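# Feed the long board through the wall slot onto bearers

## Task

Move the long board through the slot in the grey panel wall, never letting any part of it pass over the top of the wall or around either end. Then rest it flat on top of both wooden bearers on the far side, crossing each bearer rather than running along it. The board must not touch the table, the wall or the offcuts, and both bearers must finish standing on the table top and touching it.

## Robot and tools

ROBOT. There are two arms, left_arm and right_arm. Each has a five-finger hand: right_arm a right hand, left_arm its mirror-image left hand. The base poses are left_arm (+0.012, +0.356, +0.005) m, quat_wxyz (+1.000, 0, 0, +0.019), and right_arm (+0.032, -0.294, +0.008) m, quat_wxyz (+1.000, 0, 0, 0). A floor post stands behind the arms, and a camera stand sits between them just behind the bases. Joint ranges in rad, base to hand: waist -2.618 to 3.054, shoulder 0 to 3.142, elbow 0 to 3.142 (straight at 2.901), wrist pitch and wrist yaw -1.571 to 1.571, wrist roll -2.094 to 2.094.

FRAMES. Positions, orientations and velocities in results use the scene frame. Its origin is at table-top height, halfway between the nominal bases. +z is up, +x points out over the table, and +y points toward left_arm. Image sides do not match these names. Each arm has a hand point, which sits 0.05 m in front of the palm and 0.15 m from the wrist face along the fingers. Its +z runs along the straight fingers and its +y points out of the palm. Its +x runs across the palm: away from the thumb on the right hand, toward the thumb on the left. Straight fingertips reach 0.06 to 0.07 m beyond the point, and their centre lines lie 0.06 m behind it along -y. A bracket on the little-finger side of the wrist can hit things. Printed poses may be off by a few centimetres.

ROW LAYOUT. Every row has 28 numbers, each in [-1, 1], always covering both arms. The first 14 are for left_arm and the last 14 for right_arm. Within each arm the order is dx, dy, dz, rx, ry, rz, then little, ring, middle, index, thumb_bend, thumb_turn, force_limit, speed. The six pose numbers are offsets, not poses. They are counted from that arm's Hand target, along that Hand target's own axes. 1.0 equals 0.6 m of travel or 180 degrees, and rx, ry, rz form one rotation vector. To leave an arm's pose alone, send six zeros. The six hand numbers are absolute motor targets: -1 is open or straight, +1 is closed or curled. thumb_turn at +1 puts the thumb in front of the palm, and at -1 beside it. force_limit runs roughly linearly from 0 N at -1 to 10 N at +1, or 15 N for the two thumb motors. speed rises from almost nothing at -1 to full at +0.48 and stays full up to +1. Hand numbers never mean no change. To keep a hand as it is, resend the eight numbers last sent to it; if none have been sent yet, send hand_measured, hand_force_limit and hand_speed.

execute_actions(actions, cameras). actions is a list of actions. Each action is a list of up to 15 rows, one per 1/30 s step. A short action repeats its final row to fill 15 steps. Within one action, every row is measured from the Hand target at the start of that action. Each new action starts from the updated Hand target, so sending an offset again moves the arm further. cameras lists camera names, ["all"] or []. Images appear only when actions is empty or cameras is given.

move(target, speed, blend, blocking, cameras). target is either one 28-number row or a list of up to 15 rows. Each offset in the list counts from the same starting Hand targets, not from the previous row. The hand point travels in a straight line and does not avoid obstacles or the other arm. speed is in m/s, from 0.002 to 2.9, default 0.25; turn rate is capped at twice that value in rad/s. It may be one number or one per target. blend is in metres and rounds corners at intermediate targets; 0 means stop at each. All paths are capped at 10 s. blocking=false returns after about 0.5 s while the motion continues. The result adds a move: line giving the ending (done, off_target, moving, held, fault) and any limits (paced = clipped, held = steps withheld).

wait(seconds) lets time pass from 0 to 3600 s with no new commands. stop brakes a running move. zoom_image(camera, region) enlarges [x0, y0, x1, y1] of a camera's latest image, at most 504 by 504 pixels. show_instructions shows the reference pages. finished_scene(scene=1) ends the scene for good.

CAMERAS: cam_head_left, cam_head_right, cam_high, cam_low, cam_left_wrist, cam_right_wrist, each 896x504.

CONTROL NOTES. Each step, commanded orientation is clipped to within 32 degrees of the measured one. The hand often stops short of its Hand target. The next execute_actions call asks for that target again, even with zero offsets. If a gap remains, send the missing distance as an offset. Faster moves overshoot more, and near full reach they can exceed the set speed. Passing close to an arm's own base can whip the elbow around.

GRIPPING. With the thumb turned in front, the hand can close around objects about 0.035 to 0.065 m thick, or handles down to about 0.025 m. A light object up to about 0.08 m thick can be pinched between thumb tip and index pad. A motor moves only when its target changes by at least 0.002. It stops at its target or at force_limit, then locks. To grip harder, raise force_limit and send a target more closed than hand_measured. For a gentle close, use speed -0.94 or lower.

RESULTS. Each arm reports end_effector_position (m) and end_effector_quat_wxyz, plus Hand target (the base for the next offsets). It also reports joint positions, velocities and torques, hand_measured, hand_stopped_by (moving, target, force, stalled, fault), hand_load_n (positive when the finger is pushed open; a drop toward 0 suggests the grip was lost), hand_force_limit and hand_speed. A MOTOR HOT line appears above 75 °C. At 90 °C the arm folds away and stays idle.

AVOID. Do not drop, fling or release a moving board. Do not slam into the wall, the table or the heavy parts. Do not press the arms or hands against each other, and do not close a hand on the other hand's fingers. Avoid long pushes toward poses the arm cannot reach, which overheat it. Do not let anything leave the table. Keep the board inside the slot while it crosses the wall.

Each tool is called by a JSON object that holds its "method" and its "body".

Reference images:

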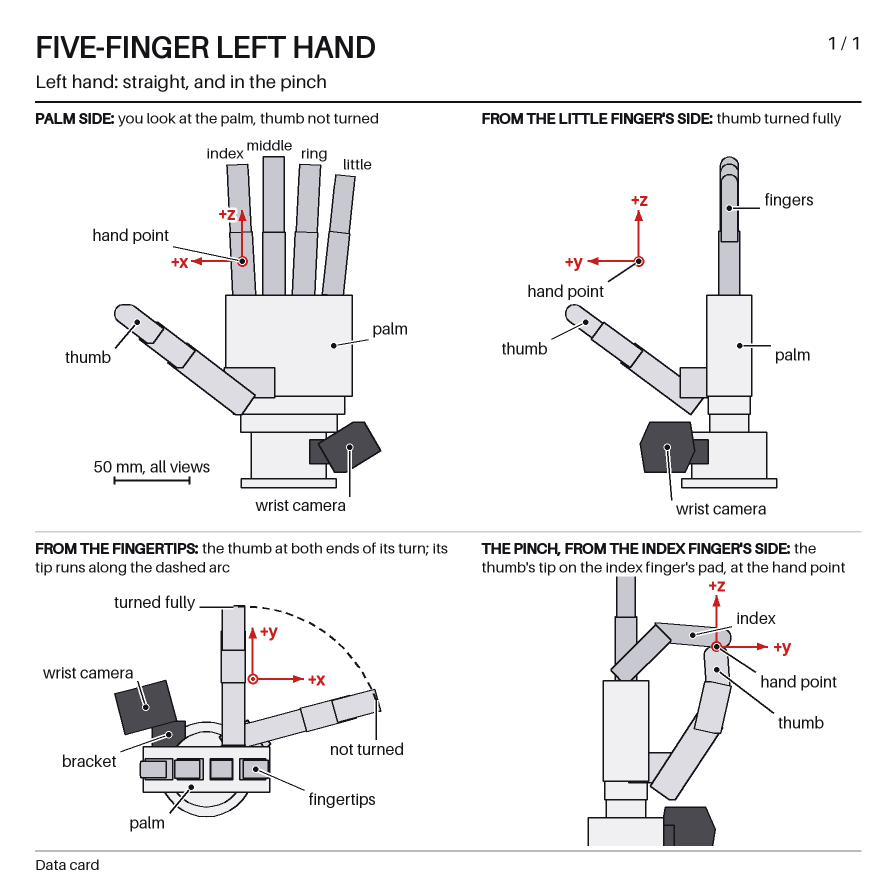

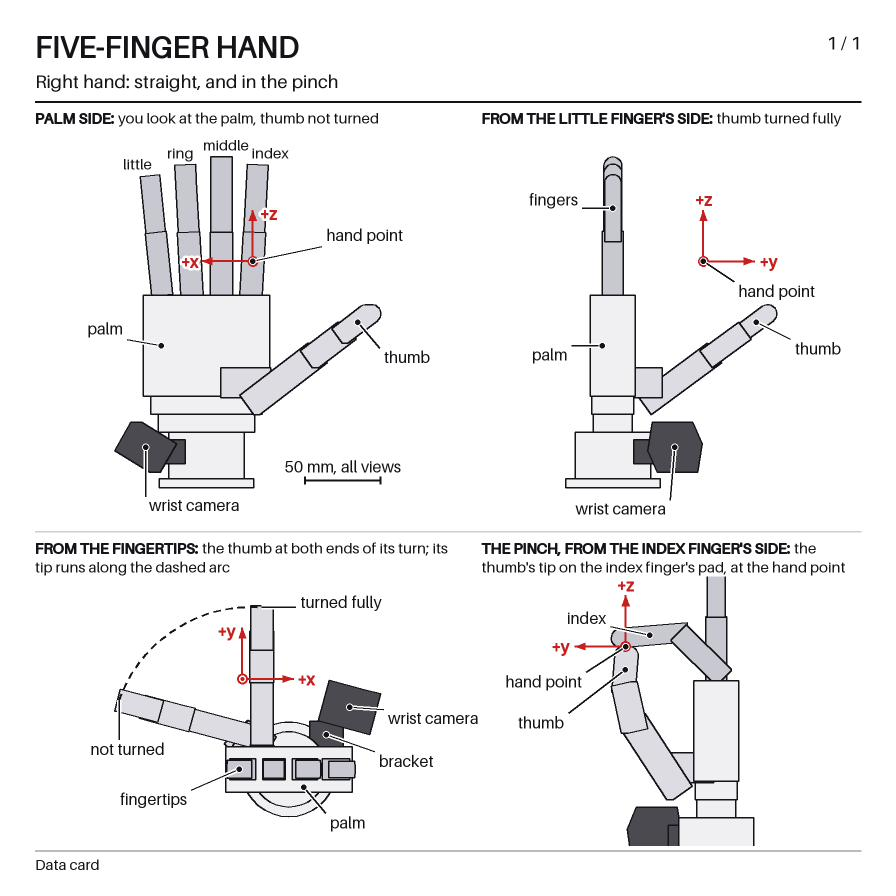

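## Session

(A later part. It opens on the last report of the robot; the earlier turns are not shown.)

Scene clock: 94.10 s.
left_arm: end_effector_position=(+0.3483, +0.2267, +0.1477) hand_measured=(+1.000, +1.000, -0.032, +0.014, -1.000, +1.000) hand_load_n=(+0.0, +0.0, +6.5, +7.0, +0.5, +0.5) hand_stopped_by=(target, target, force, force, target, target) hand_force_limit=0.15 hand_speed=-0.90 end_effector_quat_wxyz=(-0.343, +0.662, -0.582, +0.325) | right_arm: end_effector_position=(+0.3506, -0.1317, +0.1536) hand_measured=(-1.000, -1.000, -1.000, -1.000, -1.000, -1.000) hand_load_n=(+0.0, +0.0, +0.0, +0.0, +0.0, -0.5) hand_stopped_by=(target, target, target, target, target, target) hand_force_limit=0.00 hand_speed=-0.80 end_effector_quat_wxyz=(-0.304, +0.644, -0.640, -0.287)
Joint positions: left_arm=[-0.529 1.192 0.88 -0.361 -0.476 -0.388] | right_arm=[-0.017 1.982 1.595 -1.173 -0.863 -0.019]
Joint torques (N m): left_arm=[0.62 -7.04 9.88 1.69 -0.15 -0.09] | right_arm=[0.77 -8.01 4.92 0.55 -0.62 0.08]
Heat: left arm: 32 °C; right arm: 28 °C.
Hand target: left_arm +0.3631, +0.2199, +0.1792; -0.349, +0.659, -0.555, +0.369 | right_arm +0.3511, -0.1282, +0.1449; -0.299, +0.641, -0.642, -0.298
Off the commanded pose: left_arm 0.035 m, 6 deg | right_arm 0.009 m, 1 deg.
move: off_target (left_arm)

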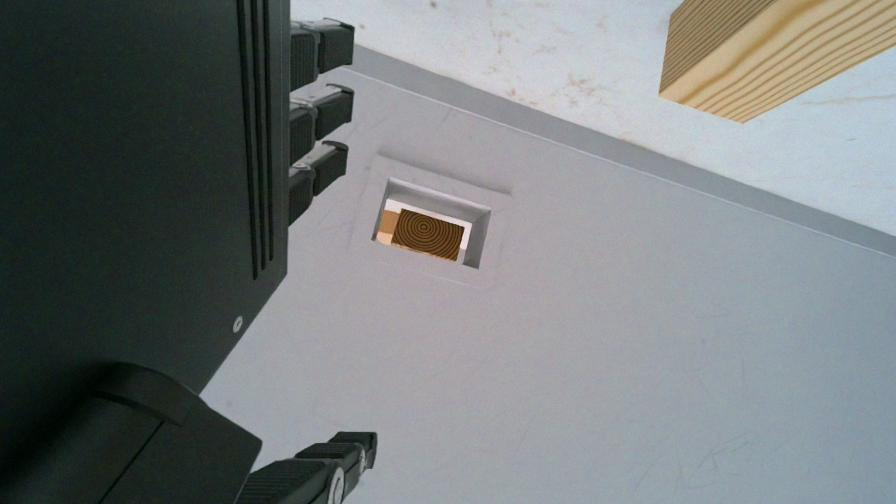

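{"method": "move", "body": {"target": [0.0038, -0.0253, 0.0049, 0, 0, 0, 1, 1, 0.36, 0.36, -1, 1, 0.15, -0.9, 0, 0, 0, 0, 0, 0, -1, -1, -1, -1, -1, -1, 0, -0.8], "speed": 0.05, "cameras": ["cam_right_wrist"]}}

{"method": "zoom_image", "body": {"camera": "cam_right_wrist", "region": [350, 130, 530, 300]}}

Scene clock: 95.87 s.
left_arm: end_effector_position=(+0.3575, +0.2267, +0.1686) hand_measured=(+1.000, +1.000, -0.032, +0.014, -1.000, +1.000) hand_load_n=(+0.0, +0.0, +6.5, +7.0, +0.5, +1.0) hand_stopped_by=(target, target, force, force, target, target) hand_force_limit=0.15 hand_speed=-0.90 end_effector_quat_wxyz=(-0.345, +0.661, -0.575, +0.336) | right_arm: end_effector_position=(+0.3506, -0.1317, +0.1536) hand_measured=(-1.000, -1.000, -1.000, -1.000, -1.000, -1.000) hand_load_n=(+0.0, +0.0, +0.0, +0.0, -0.5, +0.0) hand_stopped_by=(target, target, target, target, target, target) hand_force_limit=0.00 hand_speed=-0.80 end_effector_quat_wxyz=(-0.304, +0.644, -0.640, -0.287)
Joint positions: left_arm=[-0.51 1.201 0.949 -0.39 -0.461 -0.377] | right_arm=[-0.017 1.982 1.595 -1.173 -0.863 -0.019]
Joint torques (N m): left_arm=[0.65 -4.37 9.96 1.73 -0.11 -0.09] | right_arm=[0.79 -8.01 4.92 0.55 -0.62 0.08]
Heat: left arm: 32 °C; right arm: 28 °C.
Hand target: left_arm +0.3731, +0.2200, +0.1912; -0.349, +0.659, -0.555, +0.369 | right_arm +0.3511, -0.1282, +0.1449; -0.299, +0.641, -0.642, -0.298
Off the commanded pose: left_arm 0.028 m, 4 deg | right_arm 0.009 m, 1 deg.
move: off_target (left_arm)

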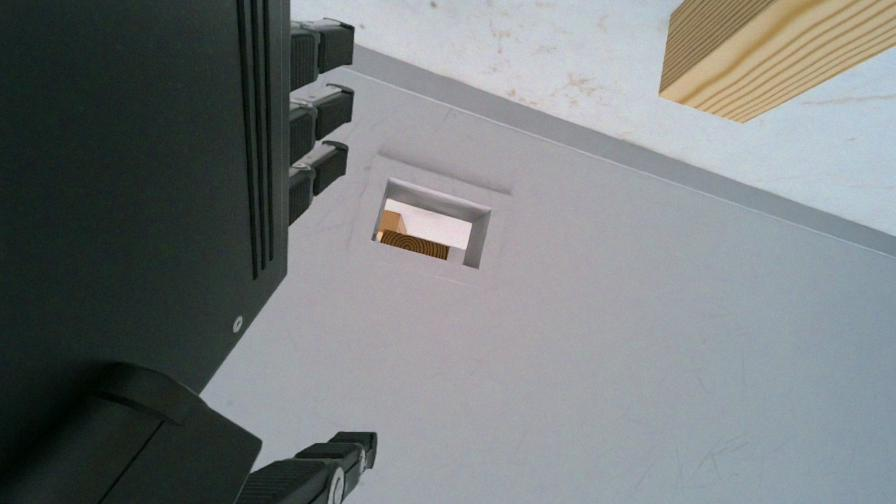

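Scaled by 2.800 from the camera's image (finer frame: 1280x720).

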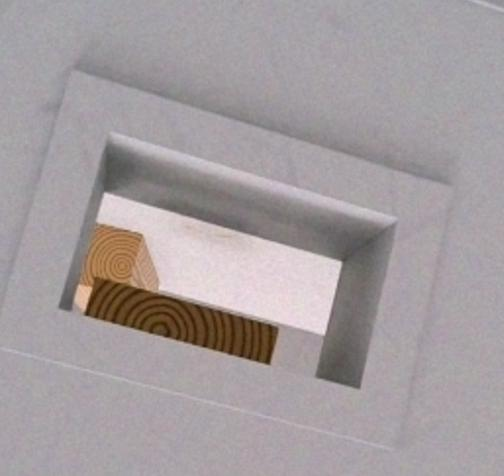

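{"method": "move", "body": {"target": [-0.005, 0.0402, 0.0129, 0, 0, 0, 1, 1, 0.36, 0.36, -1, 1, 0.15, -0.9, 0, 0, 0, 0, 0, 0, -1, -1, -1, -1, -1, -1, 0, -0.8], "speed": 0.05, "cameras": ["cam_right_wrist"]}}

{"method": "zoom_image", "body": {"camera": "cam_right_wrist", "region": [350, 130, 530, 300]}}

Scene clock: 97.60 s.
left_arm: end_effector_position=(+0.3612, +0.2249, +0.1617) hand_measured=(+1.000, +1.000, -0.032, +0.014, -1.000, +1.000) hand_load_n=(+0.0, +0.0, +6.0, +7.0, +1.0, +1.0) hand_stopped_by=(target, target, force, force, target, target) hand_force_limit=0.15 hand_speed=-0.90 end_effector_quat_wxyz=(-0.347, +0.659, -0.570, +0.346) | right_arm: end_effector_position=(+0.3506, -0.1317, +0.1536) hand_measured=(-1.000, -1.000, -1.000, -1.000, -1.000, -1.000) hand_load_n=(+0.0, +0.0, +0.0, +0.0, +0.0, +0.0) hand_stopped_by=(target, target, target, target, target, target) hand_force_limit=0.00 hand_speed=-0.80 end_effector_quat_wxyz=(-0.304, +0.644, -0.640, -0.287)
Joint positions: left_arm=[-0.51 1.201 0.903 -0.321 -0.461 -0.377] | right_arm=[-0.017 1.982 1.595 -1.173 -0.863 -0.019]
Joint torques (N m): left_arm=[-0.01 -5.26 5.3 1.93 -0.19 -0.17] | right_arm=[0.79 -7.99 4.92 0.56 -0.62 0.08]
Heat: left arm: 33 °C; right arm: 28 °C.
Hand target: left_arm +0.3681, +0.2200, +0.1662; -0.349, +0.659, -0.555, +0.369 | right_arm +0.3511, -0.1282, +0.1449; -0.299, +0.641, -0.642, -0.298
Off the commanded pose: left_arm 0.010 m, 3 deg | right_arm 0.009 m, 1 deg.
move: off_target (left_arm)

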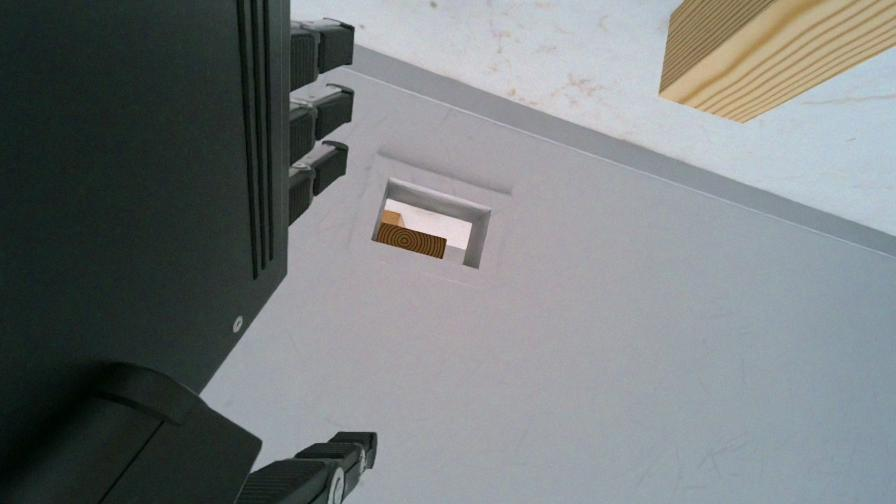

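Scaled by 2.800 from the camera's image (finer frame: 1280x720).

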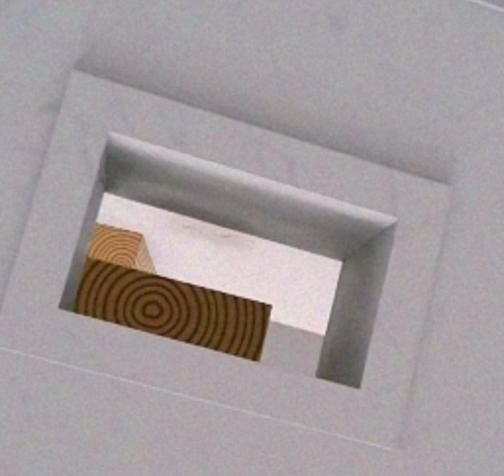

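{"method": "move", "body": {"target": [-0.005, 0.0335, -0.006, 0, 0, 0, 1, 1, 0.36, 0.36, -1, 1, 0.15, -0.9, 0, 0, 0, 0, 0, 0, -1, -1, -1, -1, -1, -1, 0, -0.8], "speed": 0.05, "cameras": ["cam_right_wrist"]}}

{"method": "zoom_image", "body": {"camera": "cam_right_wrist", "region": [350, 130, 530, 300]}}

Scene clock: 99.20 s.
left_arm: end_effector_position=(+0.3484, +0.2241, +0.1383) hand_measured=(+1.000, +1.000, -0.032, +0.014, -1.000, +1.000) hand_load_n=(+0.0, +0.0, +6.0, +7.0, +0.5, +1.0) hand_stopped_by=(target, target, force, force, target, target) hand_force_limit=0.15 hand_speed=-0.90 end_effector_quat_wxyz=(-0.340, +0.660, -0.578, +0.339) | right_arm: end_effector_position=(+0.3506, -0.1317, +0.1536) hand_measured=(-1.000, -1.000, -1.000, -1.000, -1.000, -1.000) hand_load_n=(+0.0, +0.0, +0.0, +0.0, +0.0, +0.0) hand_stopped_by=(target, target, target, target, target, target) hand_force_limit=0.00 hand_speed=-0.80 end_effector_quat_wxyz=(-0.304, +0.644, -0.640, -0.287)
Joint positions: left_arm=[-0.528 1.179 0.816 -0.283 -0.463 -0.389] | right_arm=[-0.017 1.982 1.595 -1.173 -0.863 -0.019]
Joint torques (N m): left_arm=[-0.61 -7.02 5.24 1.92 -0.4 -0.2] | right_arm=[0.79 -7.99 4.92 0.55 -0.62 0.08]
Heat: left arm: 33 °C; right arm: 28 °C.
Hand target: left_arm +0.3550, +0.2198, +0.1502; -0.349, +0.659, -0.556, +0.369 | right_arm +0.3511, -0.1282, +0.1449; -0.299, +0.641, -0.642, -0.298
Off the commanded pose: left_arm 0.014 m, 4 deg | right_arm 0.009 m, 2 deg.
move: off_target (left_arm)

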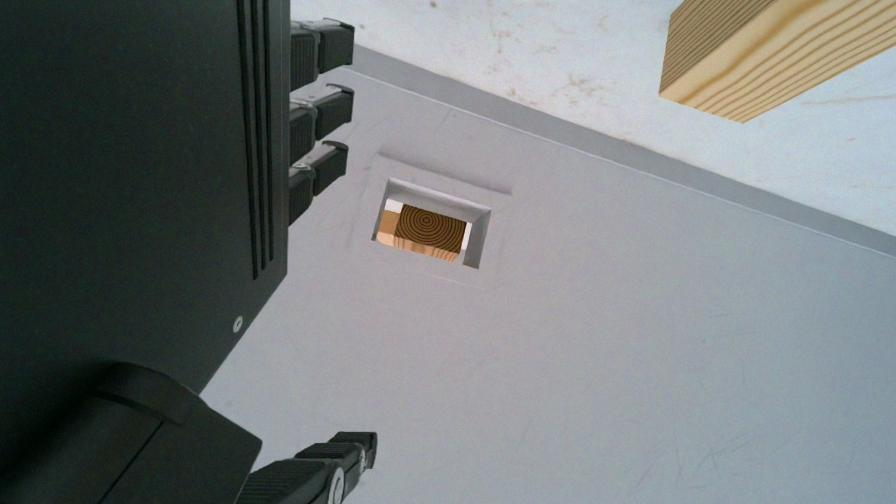

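Scaled by 2.800 from the camera's image (finer frame: 1280x720).

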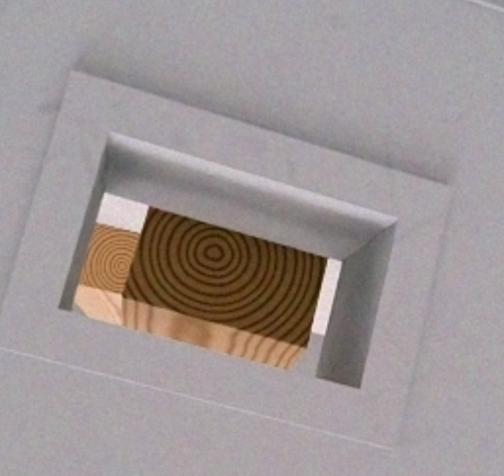

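{"method": "move", "body": {"target": [0.0058, -0.0447, -0.0117, 0, 0, 0, 1, 1, 0.36, 0.36, -1, 1, 0.15, -0.9, 0, 0, 0, 0, 0, 0, -1, -1, -1, -1, -1, -1, 0, -0.8], "speed": 0.04, "cameras": ["cam_right_wrist"]}}

{"method": "zoom_image", "body": {"camera": "cam_right_wrist", "region": [350, 130, 530, 300]}}

Scene clock: 101.13 s.
left_arm: end_effector_position=(+0.3462, +0.2253, +0.1484) hand_measured=(+1.000, +1.000, -0.032, +0.014, -1.000, +1.000) hand_load_n=(+0.0, +0.0, +6.5, +7.0, +1.0, +1.0) hand_stopped_by=(target, target, force, force, target, target) hand_force_limit=0.15 hand_speed=-0.90 end_effector_quat_wxyz=(-0.339, +0.661, -0.582, +0.331) | right_arm: end_effector_position=(+0.3506, -0.1317, +0.1536) hand_measured=(-1.000, -1.000, -1.000, -1.000, -1.000, -1.000) hand_load_n=(+0.0, +0.0, +0.0, +0.0, -0.5, +0.0) hand_stopped_by=(target, target, target, target, target, target) hand_force_limit=0.00 hand_speed=-0.80 end_effector_quat_wxyz=(-0.304, +0.644, -0.640, -0.287)
Joint positions: left_arm=[-0.528 1.179 0.87 -0.356 -0.464 -0.389] | right_arm=[-0.017 1.982 1.595 -1.173 -0.863 -0.019]
Joint torques (N m): left_arm=[0.39 -5.9 9.94 1.69 -0.29 -0.11] | right_arm=[0.8 -8.01 4.93 0.55 -0.62 0.08]
Heat: left arm: 33 °C; right arm: 28 °C.
Hand target: left_arm +0.3620, +0.2198, +0.1772; -0.349, +0.659, -0.556, +0.369 | right_arm +0.3511, -0.1282, +0.1449; -0.299, +0.641, -0.642, -0.298
Off the commanded pose: left_arm 0.033 m, 5 deg | right_arm 0.009 m, 1 deg.
move: off_target (left_arm)

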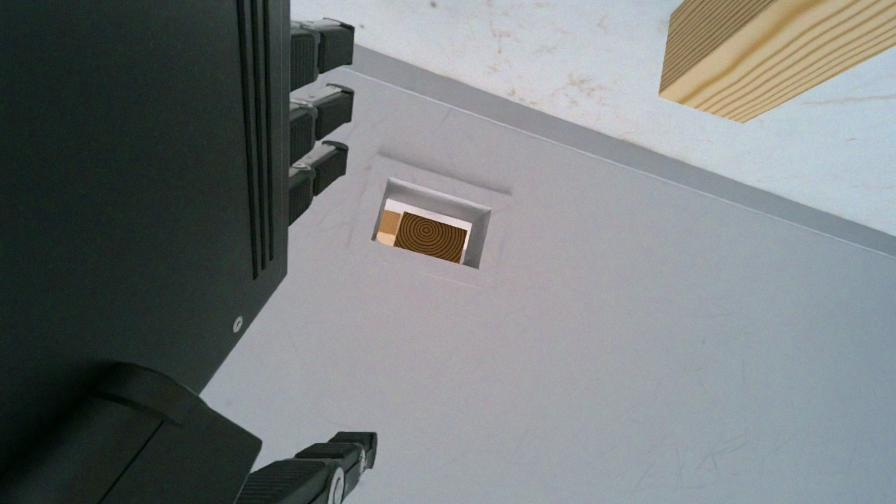

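Scaled by 2.800 from the camera's image (finer frame: 1280x720).

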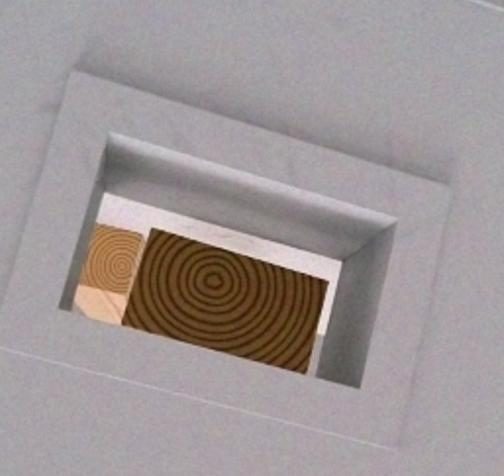

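{"method": "move", "body": {"target": [0.0025, -0.0124, 0.0158, 0, 0, 0, 1, 1, 0.36, 0.36, -1, 1, 0.15, -0.9, 0, 0, 0, 0, 0, 0, -1, -1, -1, -1, -1, -1, 0, -0.8], "speed": 0.04, "cameras": ["cam_right_wrist"]}}

{"method": "zoom_image", "body": {"camera": "cam_right_wrist", "region": [350, 130, 530, 300]}}

Scene clock: 102.27 s.
left_arm: end_effector_position=(+0.3548, +0.2288, +0.1542) hand_measured=(+1.000, +1.000, -0.032, +0.014, -1.000, +1.000) hand_load_n=(+0.0, +0.0, +6.5, +7.5, +1.0, +1.0) hand_stopped_by=(target, target, force, force, target, target) hand_force_limit=0.15 hand_speed=-0.90 end_effector_quat_wxyz=(-0.344, +0.662, -0.578, +0.330) | right_arm: end_effector_position=(+0.3506, -0.1317, +0.1536) hand_measured=(-1.000, -1.000, -1.000, -1.000, -1.000, -1.000) hand_load_n=(+0.0, +0.0, +0.0, +0.0, -0.5, +0.0) hand_stopped_by=(target, target, target, target, target, target) hand_force_limit=0.00 hand_speed=-0.80 end_effector_quat_wxyz=(-0.304, +0.644, -0.640, -0.287)
Joint positions: left_arm=[-0.508 1.2 0.901 -0.356 -0.46 -0.377] | right_arm=[-0.017 1.982 1.595 -1.173 -0.863 -0.019]
Joint torques (N m): left_arm=[0.59 -4.16 10.06 1.84 -0.11 -0.08] | right_arm=[0.79 -8.01 4.93 0.55 -0.62 0.08]
Heat: left arm: 33 °C; right arm: 28 °C.
Hand target: left_arm +0.3740, +0.2199, +0.1792; -0.349, +0.659, -0.555, +0.369 | right_arm +0.3511, -0.1282, +0.1449; -0.299, +0.641, -0.642, -0.298
Off the commanded pose: left_arm 0.033 m, 5 deg | right_arm 0.009 m, 1 deg.
move: off_target (left_arm)

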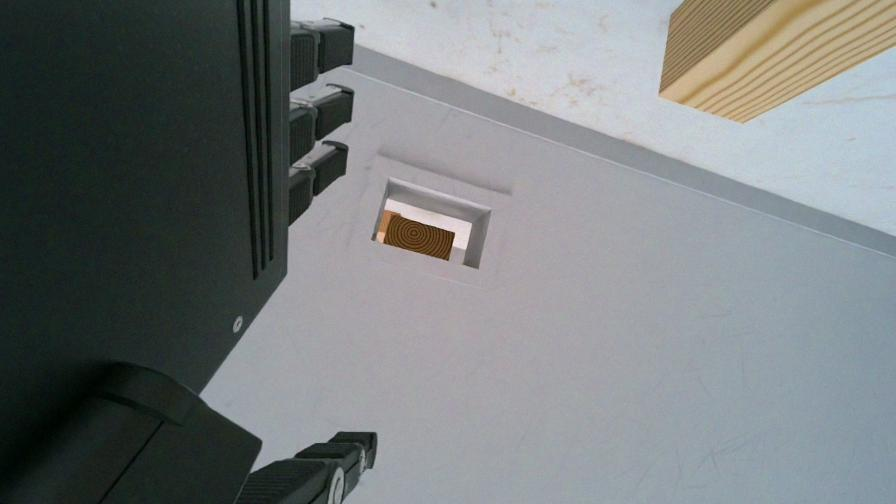

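Scaled by 2.800 from the camera's image (finer frame: 1280x720).

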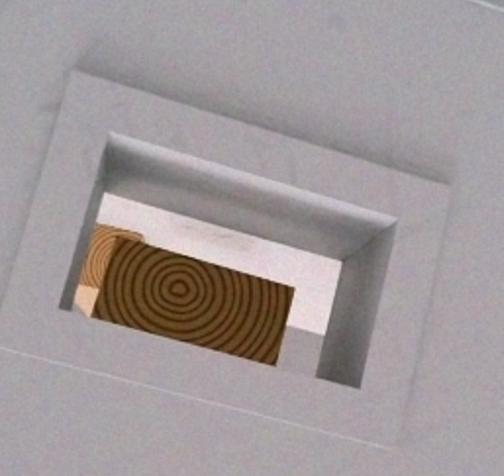

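{"method": "move", "body": {"target": [0.0577, 0.0108, -0.0015, 0, 0, 0, 1, 1, 0.36, 0.36, -1, 1, 0.15, -0.9, 0, 0, 0, 0, 0, 0, -1, -1, -1, -1, -1, -1, 0, -0.8], "speed": 0.04, "cameras": ["cam_right_wrist"]}}

{"method": "zoom_image", "body": {"camera": "cam_right_wrist", "region": [350, 130, 530, 300]}}

Scene clock: 104.20 s.
left_arm: end_effector_position=(+0.3581, +0.1948, +0.1549) hand_measured=(+1.000, +1.000, -0.032, +0.014, -1.000, +1.000) hand_load_n=(+0.0, +0.0, +6.0, +7.0, +1.0, +1.0) hand_stopped_by=(target, target, force, force, target, target) hand_force_limit=0.15 hand_speed=-0.90 end_effector_quat_wxyz=(-0.341, +0.658, -0.580, +0.337) | right_arm: end_effector_position=(+0.3506, -0.1317, +0.1536) hand_measured=(-1.000, -1.000, -1.000, -1.000, -1.000, -1.000) hand_load_n=(+0.0, +0.0, +0.0, +0.0, +0.0, +0.0) hand_stopped_by=(target, target, target, target, target, target) hand_force_limit=0.00 hand_speed=-0.80 end_effector_quat_wxyz=(-0.304, +0.644, -0.640, -0.287)
Joint positions: left_arm=[-0.614 1.277 0.955 -0.356 -0.532 -0.443] | right_arm=[-0.017 1.982 1.595 -1.173 -0.863 -0.019]
Joint torques (N m): left_arm=[-0.61 -4.77 9.98 1.68 -0.46 -0.21] | right_arm=[0.79 -7.99 4.93 0.55 -0.62 0.08]
Heat: left arm: 34 °C; right arm: 28 °C.
Hand target: left_arm +0.3740, +0.1846, +0.1776; -0.349, +0.659, -0.555, +0.369 | right_arm +0.3511, -0.1282, +0.1449; -0.299, +0.641, -0.642, -0.298
Off the commanded pose: left_arm 0.029 m, 5 deg | right_arm 0.009 m, 1 deg.
move: off_target (left_arm)

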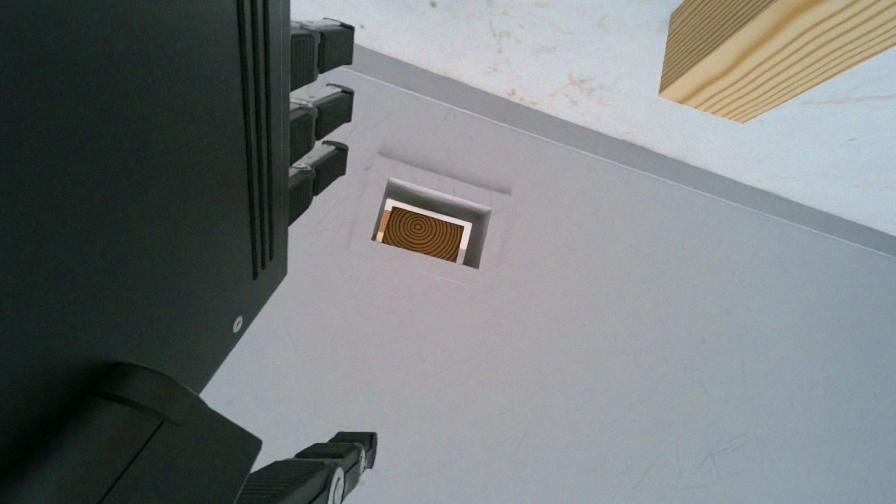

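Scaled by 2.800 from the camera's image (finer frame: 1280x720).

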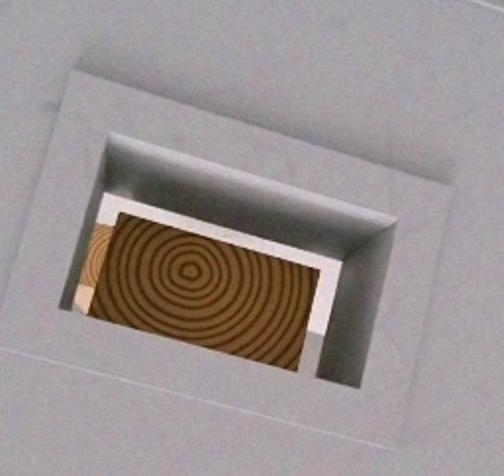

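{"method": "move", "body": {"target": [0.066, 0.0138, -0.003, 0, 0, 0, 1, 1, 0.36, 0.36, -1, 1, 0.15, -0.9, 0, 0, 0, 0, 0, 0, -1, -1, -1, -1, -1, -1, 0, -0.8], "speed": 0.04, "cameras": ["cam_right_wrist", "cam_head_left", "cam_high"]}}

{"method": "zoom_image", "body": {"camera": "cam_right_wrist", "region": [350, 130, 530, 300]}}

Scene clock: 106.17 s.
left_arm: end_effector_position=(+0.3573, +0.1561, +0.1529) hand_measured=(+1.000, +1.000, -0.032, +0.014, -1.000, +1.000) hand_load_n=(+0.0, +0.0, +6.5, +7.0, +0.5, +0.5) hand_stopped_by=(target, target, force, force, target, target) hand_force_limit=0.15 hand_speed=-0.90 end_effector_quat_wxyz=(-0.344, +0.655, -0.583, +0.336) | right_arm: end_effector_position=(+0.3506, -0.1317, +0.1536) hand_measured=(-1.000, -1.000, -1.000, -1.000, -1.000, -1.000) hand_load_n=(+0.0, +0.0, +0.0, +0.0, +0.0, +0.0) hand_stopped_by=(target, target, target, target, target, target) hand_force_limit=0.00 hand_speed=-0.80 end_effector_quat_wxyz=(-0.304, +0.644, -0.640, -0.287)
Joint positions: left_arm=[-0.736 1.376 1.032 -0.383 -0.626 -0.527] | right_arm=[-0.017 1.982 1.595 -1.173 -0.863 -0.019]
Joint torques (N m): left_arm=[-0.54 -5.65 10 1.62 -0.59 -0.21] | right_arm=[0.77 -8.01 4.92 0.55 -0.61 0.08]
Heat: left arm: 34 °C; right arm: 28 °C.
Hand target: left_arm +0.3729, +0.1442, +0.1751; -0.349, +0.659, -0.555, +0.369 | right_arm +0.3511, -0.1282, +0.1449; -0.299, +0.641, -0.642, -0.298
Off the commanded pose: left_arm 0.030 m, 5 deg | right_arm 0.009 m, 2 deg.
move: off_target (left_arm)
Images, in order (width x height): cam_head_left 896x504, cam_high 896x504, cam_right_wrist 896x504.

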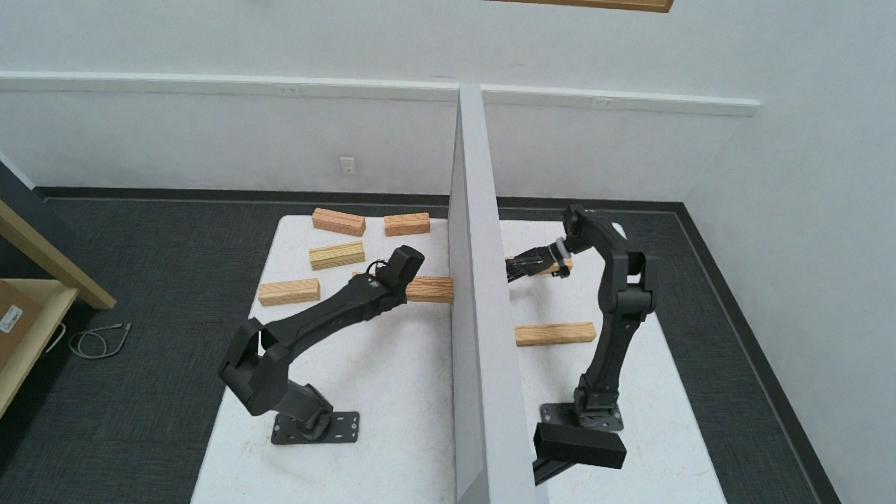

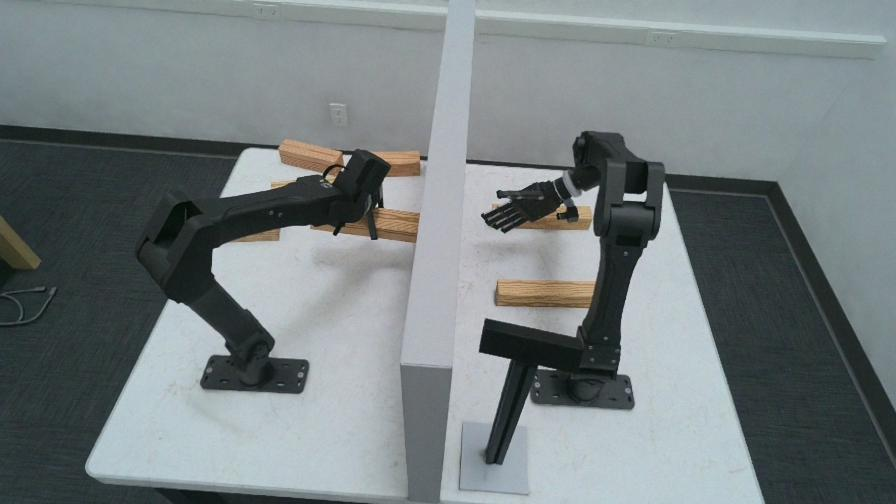

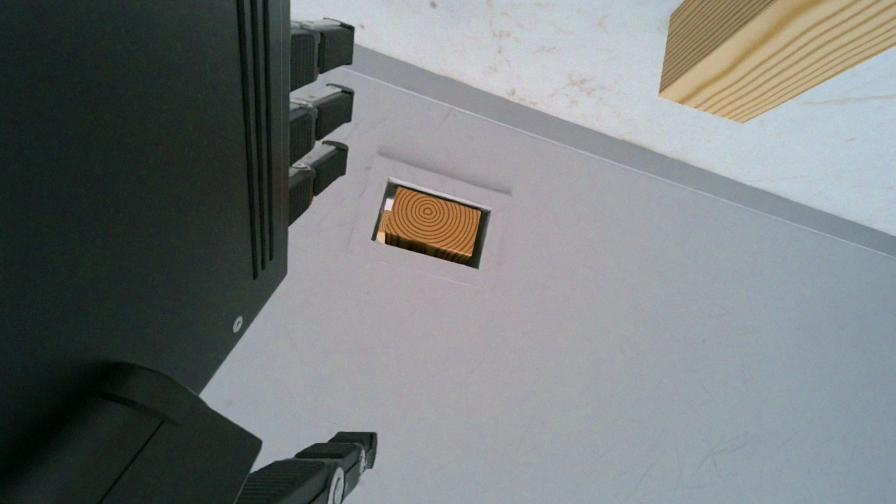

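Scaled by 2.800 from the camera's image (finer frame: 1280x720).

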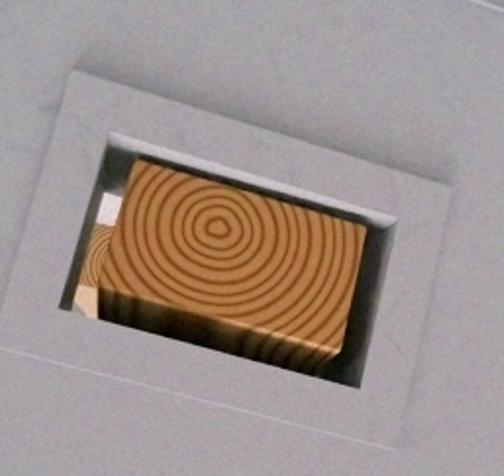

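{"method": "move", "body": {"target": [[0, 0, 0, 0, 0, 0, 1, 1, 0.36, 0.36, -1, 1, 0.15, -0.9, -0.03, -0.01, -0.02, 0, 0, 0, 1, 1, -0.5, -0.5, -1, 1, 0, -0.3], [0, 0, 0, 0, 0, 0, 1, 1, 0.36, 0.36, -1, 1, 0.15, -0.9, -0.1047, -0.0315, -0.07, 0.2757, 0.257, -0.1286, 1, 1, -0.5, -0.5, -1, 1, 0, -0.3]], "speed": [0.1, 0.2], "cameras": ["cam_right_wrist", "cam_low", "cam_head_right", "cam_high"]}}

Scene clock: 112.67 s.
left_arm: end_effector_position=(+0.3574, +0.1562, +0.1527) hand_measured=(+1.000, +1.000, -0.032, +0.014, -1.000, +1.000) hand_load_n=(+0.0, +0.0, +6.5, +7.0, +1.0, +0.5) hand_stopped_by=(target, target, force, force, target, target) hand_force_limit=0.15 hand_speed=-0.90 end_effector_quat_wxyz=(-0.344, +0.656, -0.583, +0.335) | right_arm: end_effector_position=(+0.3716, -0.1206, +0.2182) hand_measured=(+1.000, +1.000, -0.500, -0.500, -1.000, +1.000) hand_load_n=(+0.0, +0.0, +0.0, +0.0, +0.0, +0.0) hand_stopped_by=(target, target, target, target, target, target) hand_force_limit=0.00 hand_speed=-0.30 end_effector_quat_wxyz=(-0.308, +0.637, -0.633, +0.314)
Joint positions: left_arm=[-0.736 1.377 1.032 -0.383 -0.627 -0.528] | right_arm=[0.57 1.358 1.319 -0.706 0.445 0.367]
Joint torques (N m): left_arm=[-0.57 -5.65 10.04 1.64 -0.57 -0.23] | right_arm=[0.79 -6.74 5.41 1.65 0.31 0.05]
Heat: left arm: 34 °C; right arm: 28 °C.
Hand target: left_arm +0.3729, +0.1442, +0.1750; -0.349, +0.659, -0.556, +0.369 | right_arm +0.3701, -0.1199, +0.2200; -0.316, +0.632, -0.633, +0.317
Off the commanded pose: left_arm 0.030 m, 5 deg | right_arm 0.003 m, 1 deg.
move: done
Images, in order (width x height): cam_head_right 896x504, cam_high 896x504, cam_low 896x504, cam_right_wrist 896x504.

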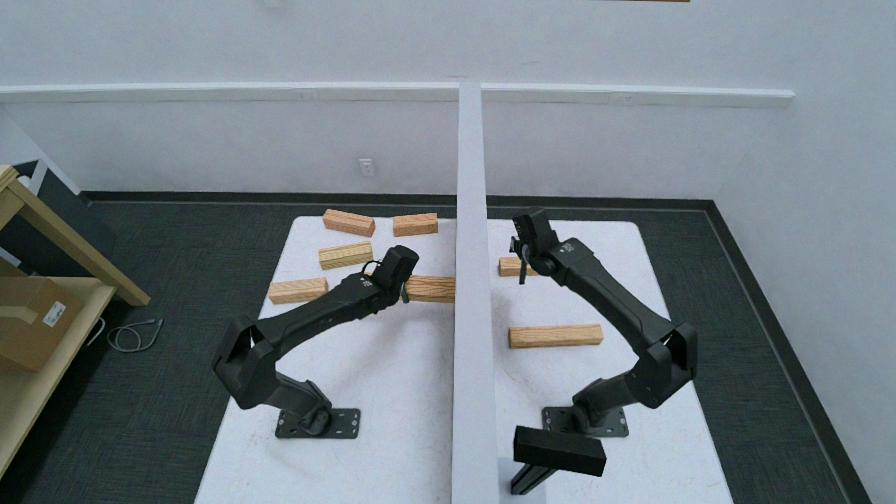

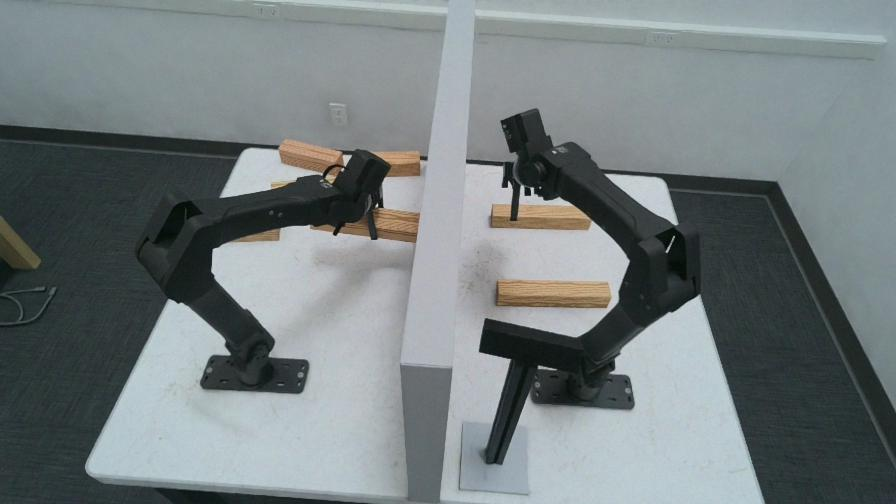

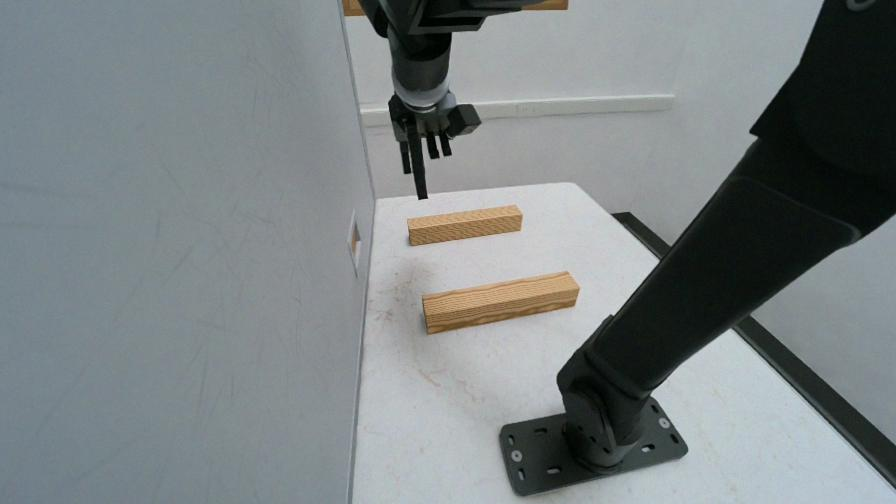

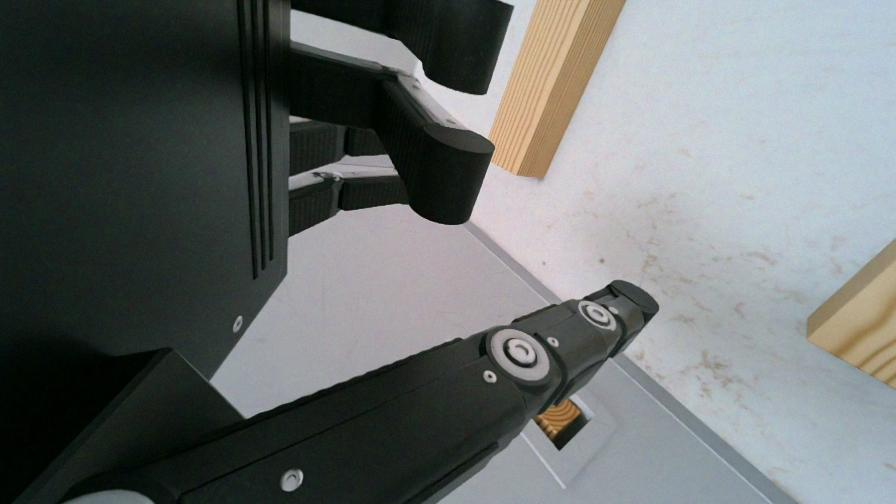

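{"method": "move", "body": {"target": [0.0742, 0.009, -0.005, 0, 0, 0, 1, 1, 0.36, 0.36, -1, 1, 0.15, -0.9, 0, 0, 0, 0, 0, 0, 1, 1, -0.5, -0.5, -1, 1, 0, -0.3], "speed": 0.05, "cameras": ["cam_right_wrist", "cam_low", "cam_head_right", "cam_head_left"]}}

{"method": "zoom_image", "body": {"camera": "cam_low", "region": [320, 150, 480, 320]}}

{"method": "zoom_image", "body": {"camera": "cam_right_wrist", "region": [420, 250, 720, 504]}}

Scene clock: 114.77 s.
left_arm: end_effector_position=(+0.3569, +0.1223, +0.1516) hand_measured=(+1.000, +1.000, -0.032, +0.014, -1.000, +1.000) hand_load_n=(+0.5, +0.0, +7.5, +6.0, +1.0, -1.0) hand_stopped_by=(target, target, force, force, target, target) hand_force_limit=0.15 hand_speed=-0.90 end_effector_quat_wxyz=(-0.355, +0.654, -0.585, +0.322) | right_arm: end_effector_position=(+0.3716, -0.1208, +0.2180) hand_measured=(+1.000, +1.000, -0.500, -0.500, -1.000, +1.000) hand_load_n=(+0.0, +0.0, +0.0, +0.5, +0.0, +0.0) hand_stopped_by=(target, target, target, target, target, target) hand_force_limit=0.00 hand_speed=-0.30 end_effector_quat_wxyz=(-0.308, +0.637, -0.633, +0.314)
Joint positions: left_arm=[-0.839 1.498 1.154 -0.462 -0.724 -0.611] | right_arm=[0.57 1.358 1.319 -0.706 0.446 0.367]
Joint torques (N m): left_arm=[-1.07 -6.67 10.43 1.67 -0.5 -0.3] | right_arm=[0.79 -6.75 5.39 1.65 0.31 0.05]
Heat: left arm: 34 °C; right arm: 28 °C.
Hand target: left_arm +0.3727, +0.0993, +0.1763; -0.349, +0.659, -0.555, +0.369 | right_arm +0.3701, -0.1200, +0.2198; -0.315, +0.632, -0.633, +0.317
Off the commanded pose: left_arm 0.037 m, 6 deg | right_arm 0.003 m, 1 deg.
move: off_target (left_arm)
Images, in order (width x height): cam_head_left 896x504, cam_head_right 896x504, cam_low 896x504, cam_right_wrist 896x504.

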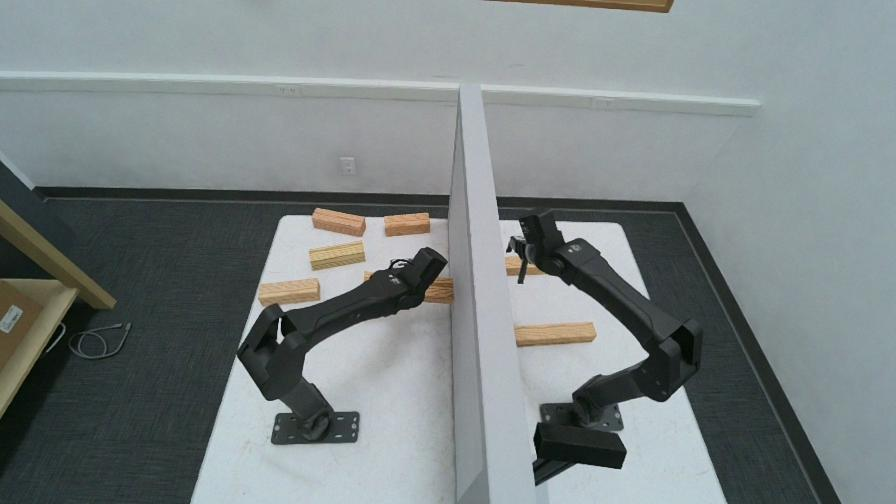

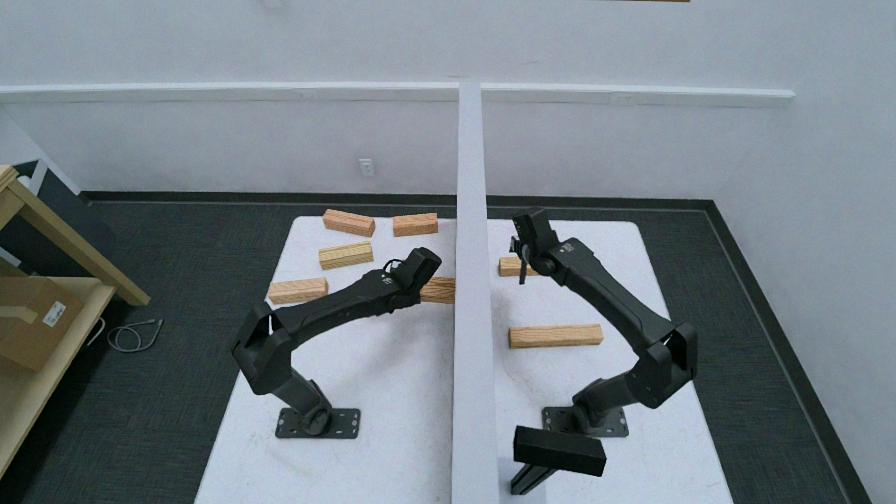

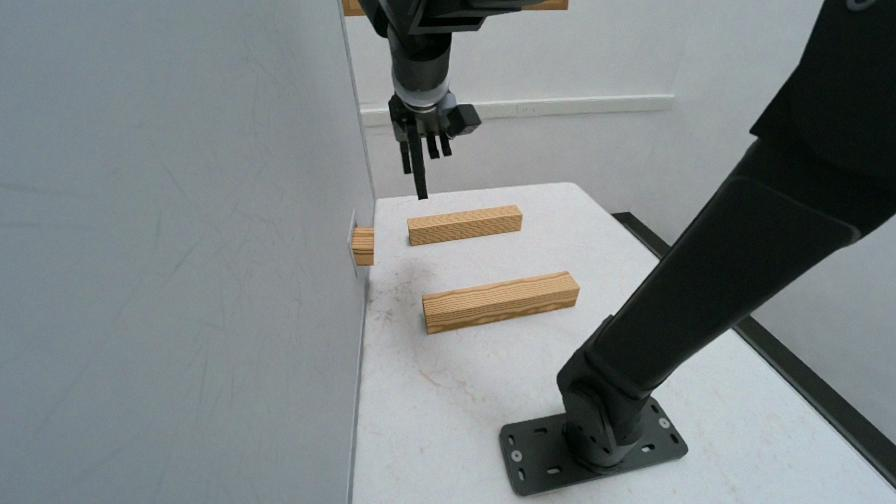

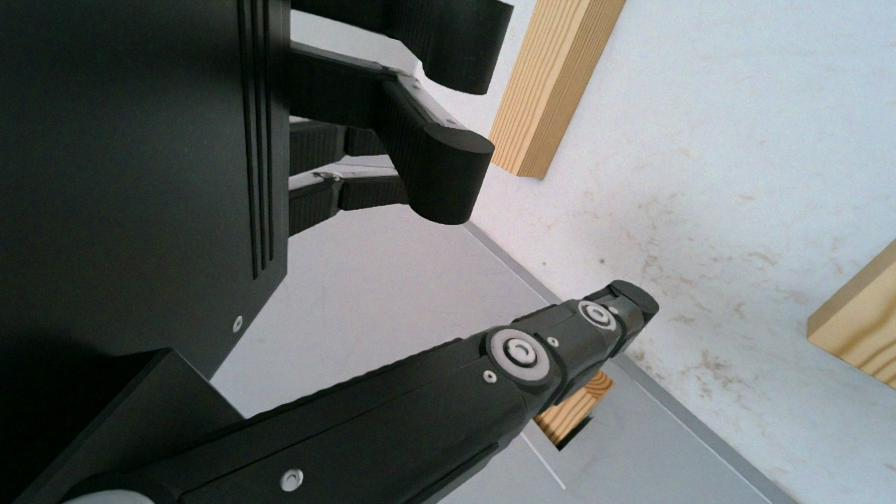

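Scaled by 2.965 from the camera's image (finer frame: 1280x720).

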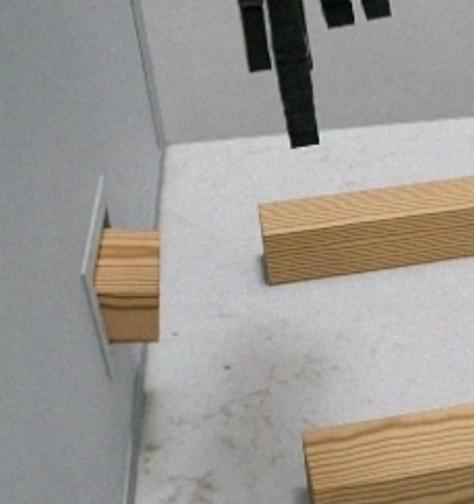

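Scaled by 1.680 from the camera's image (finer frame: 1280x720).

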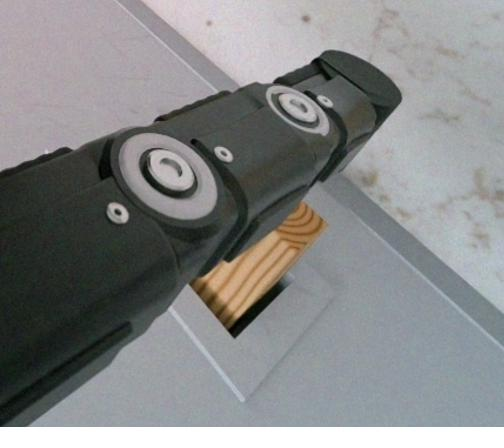

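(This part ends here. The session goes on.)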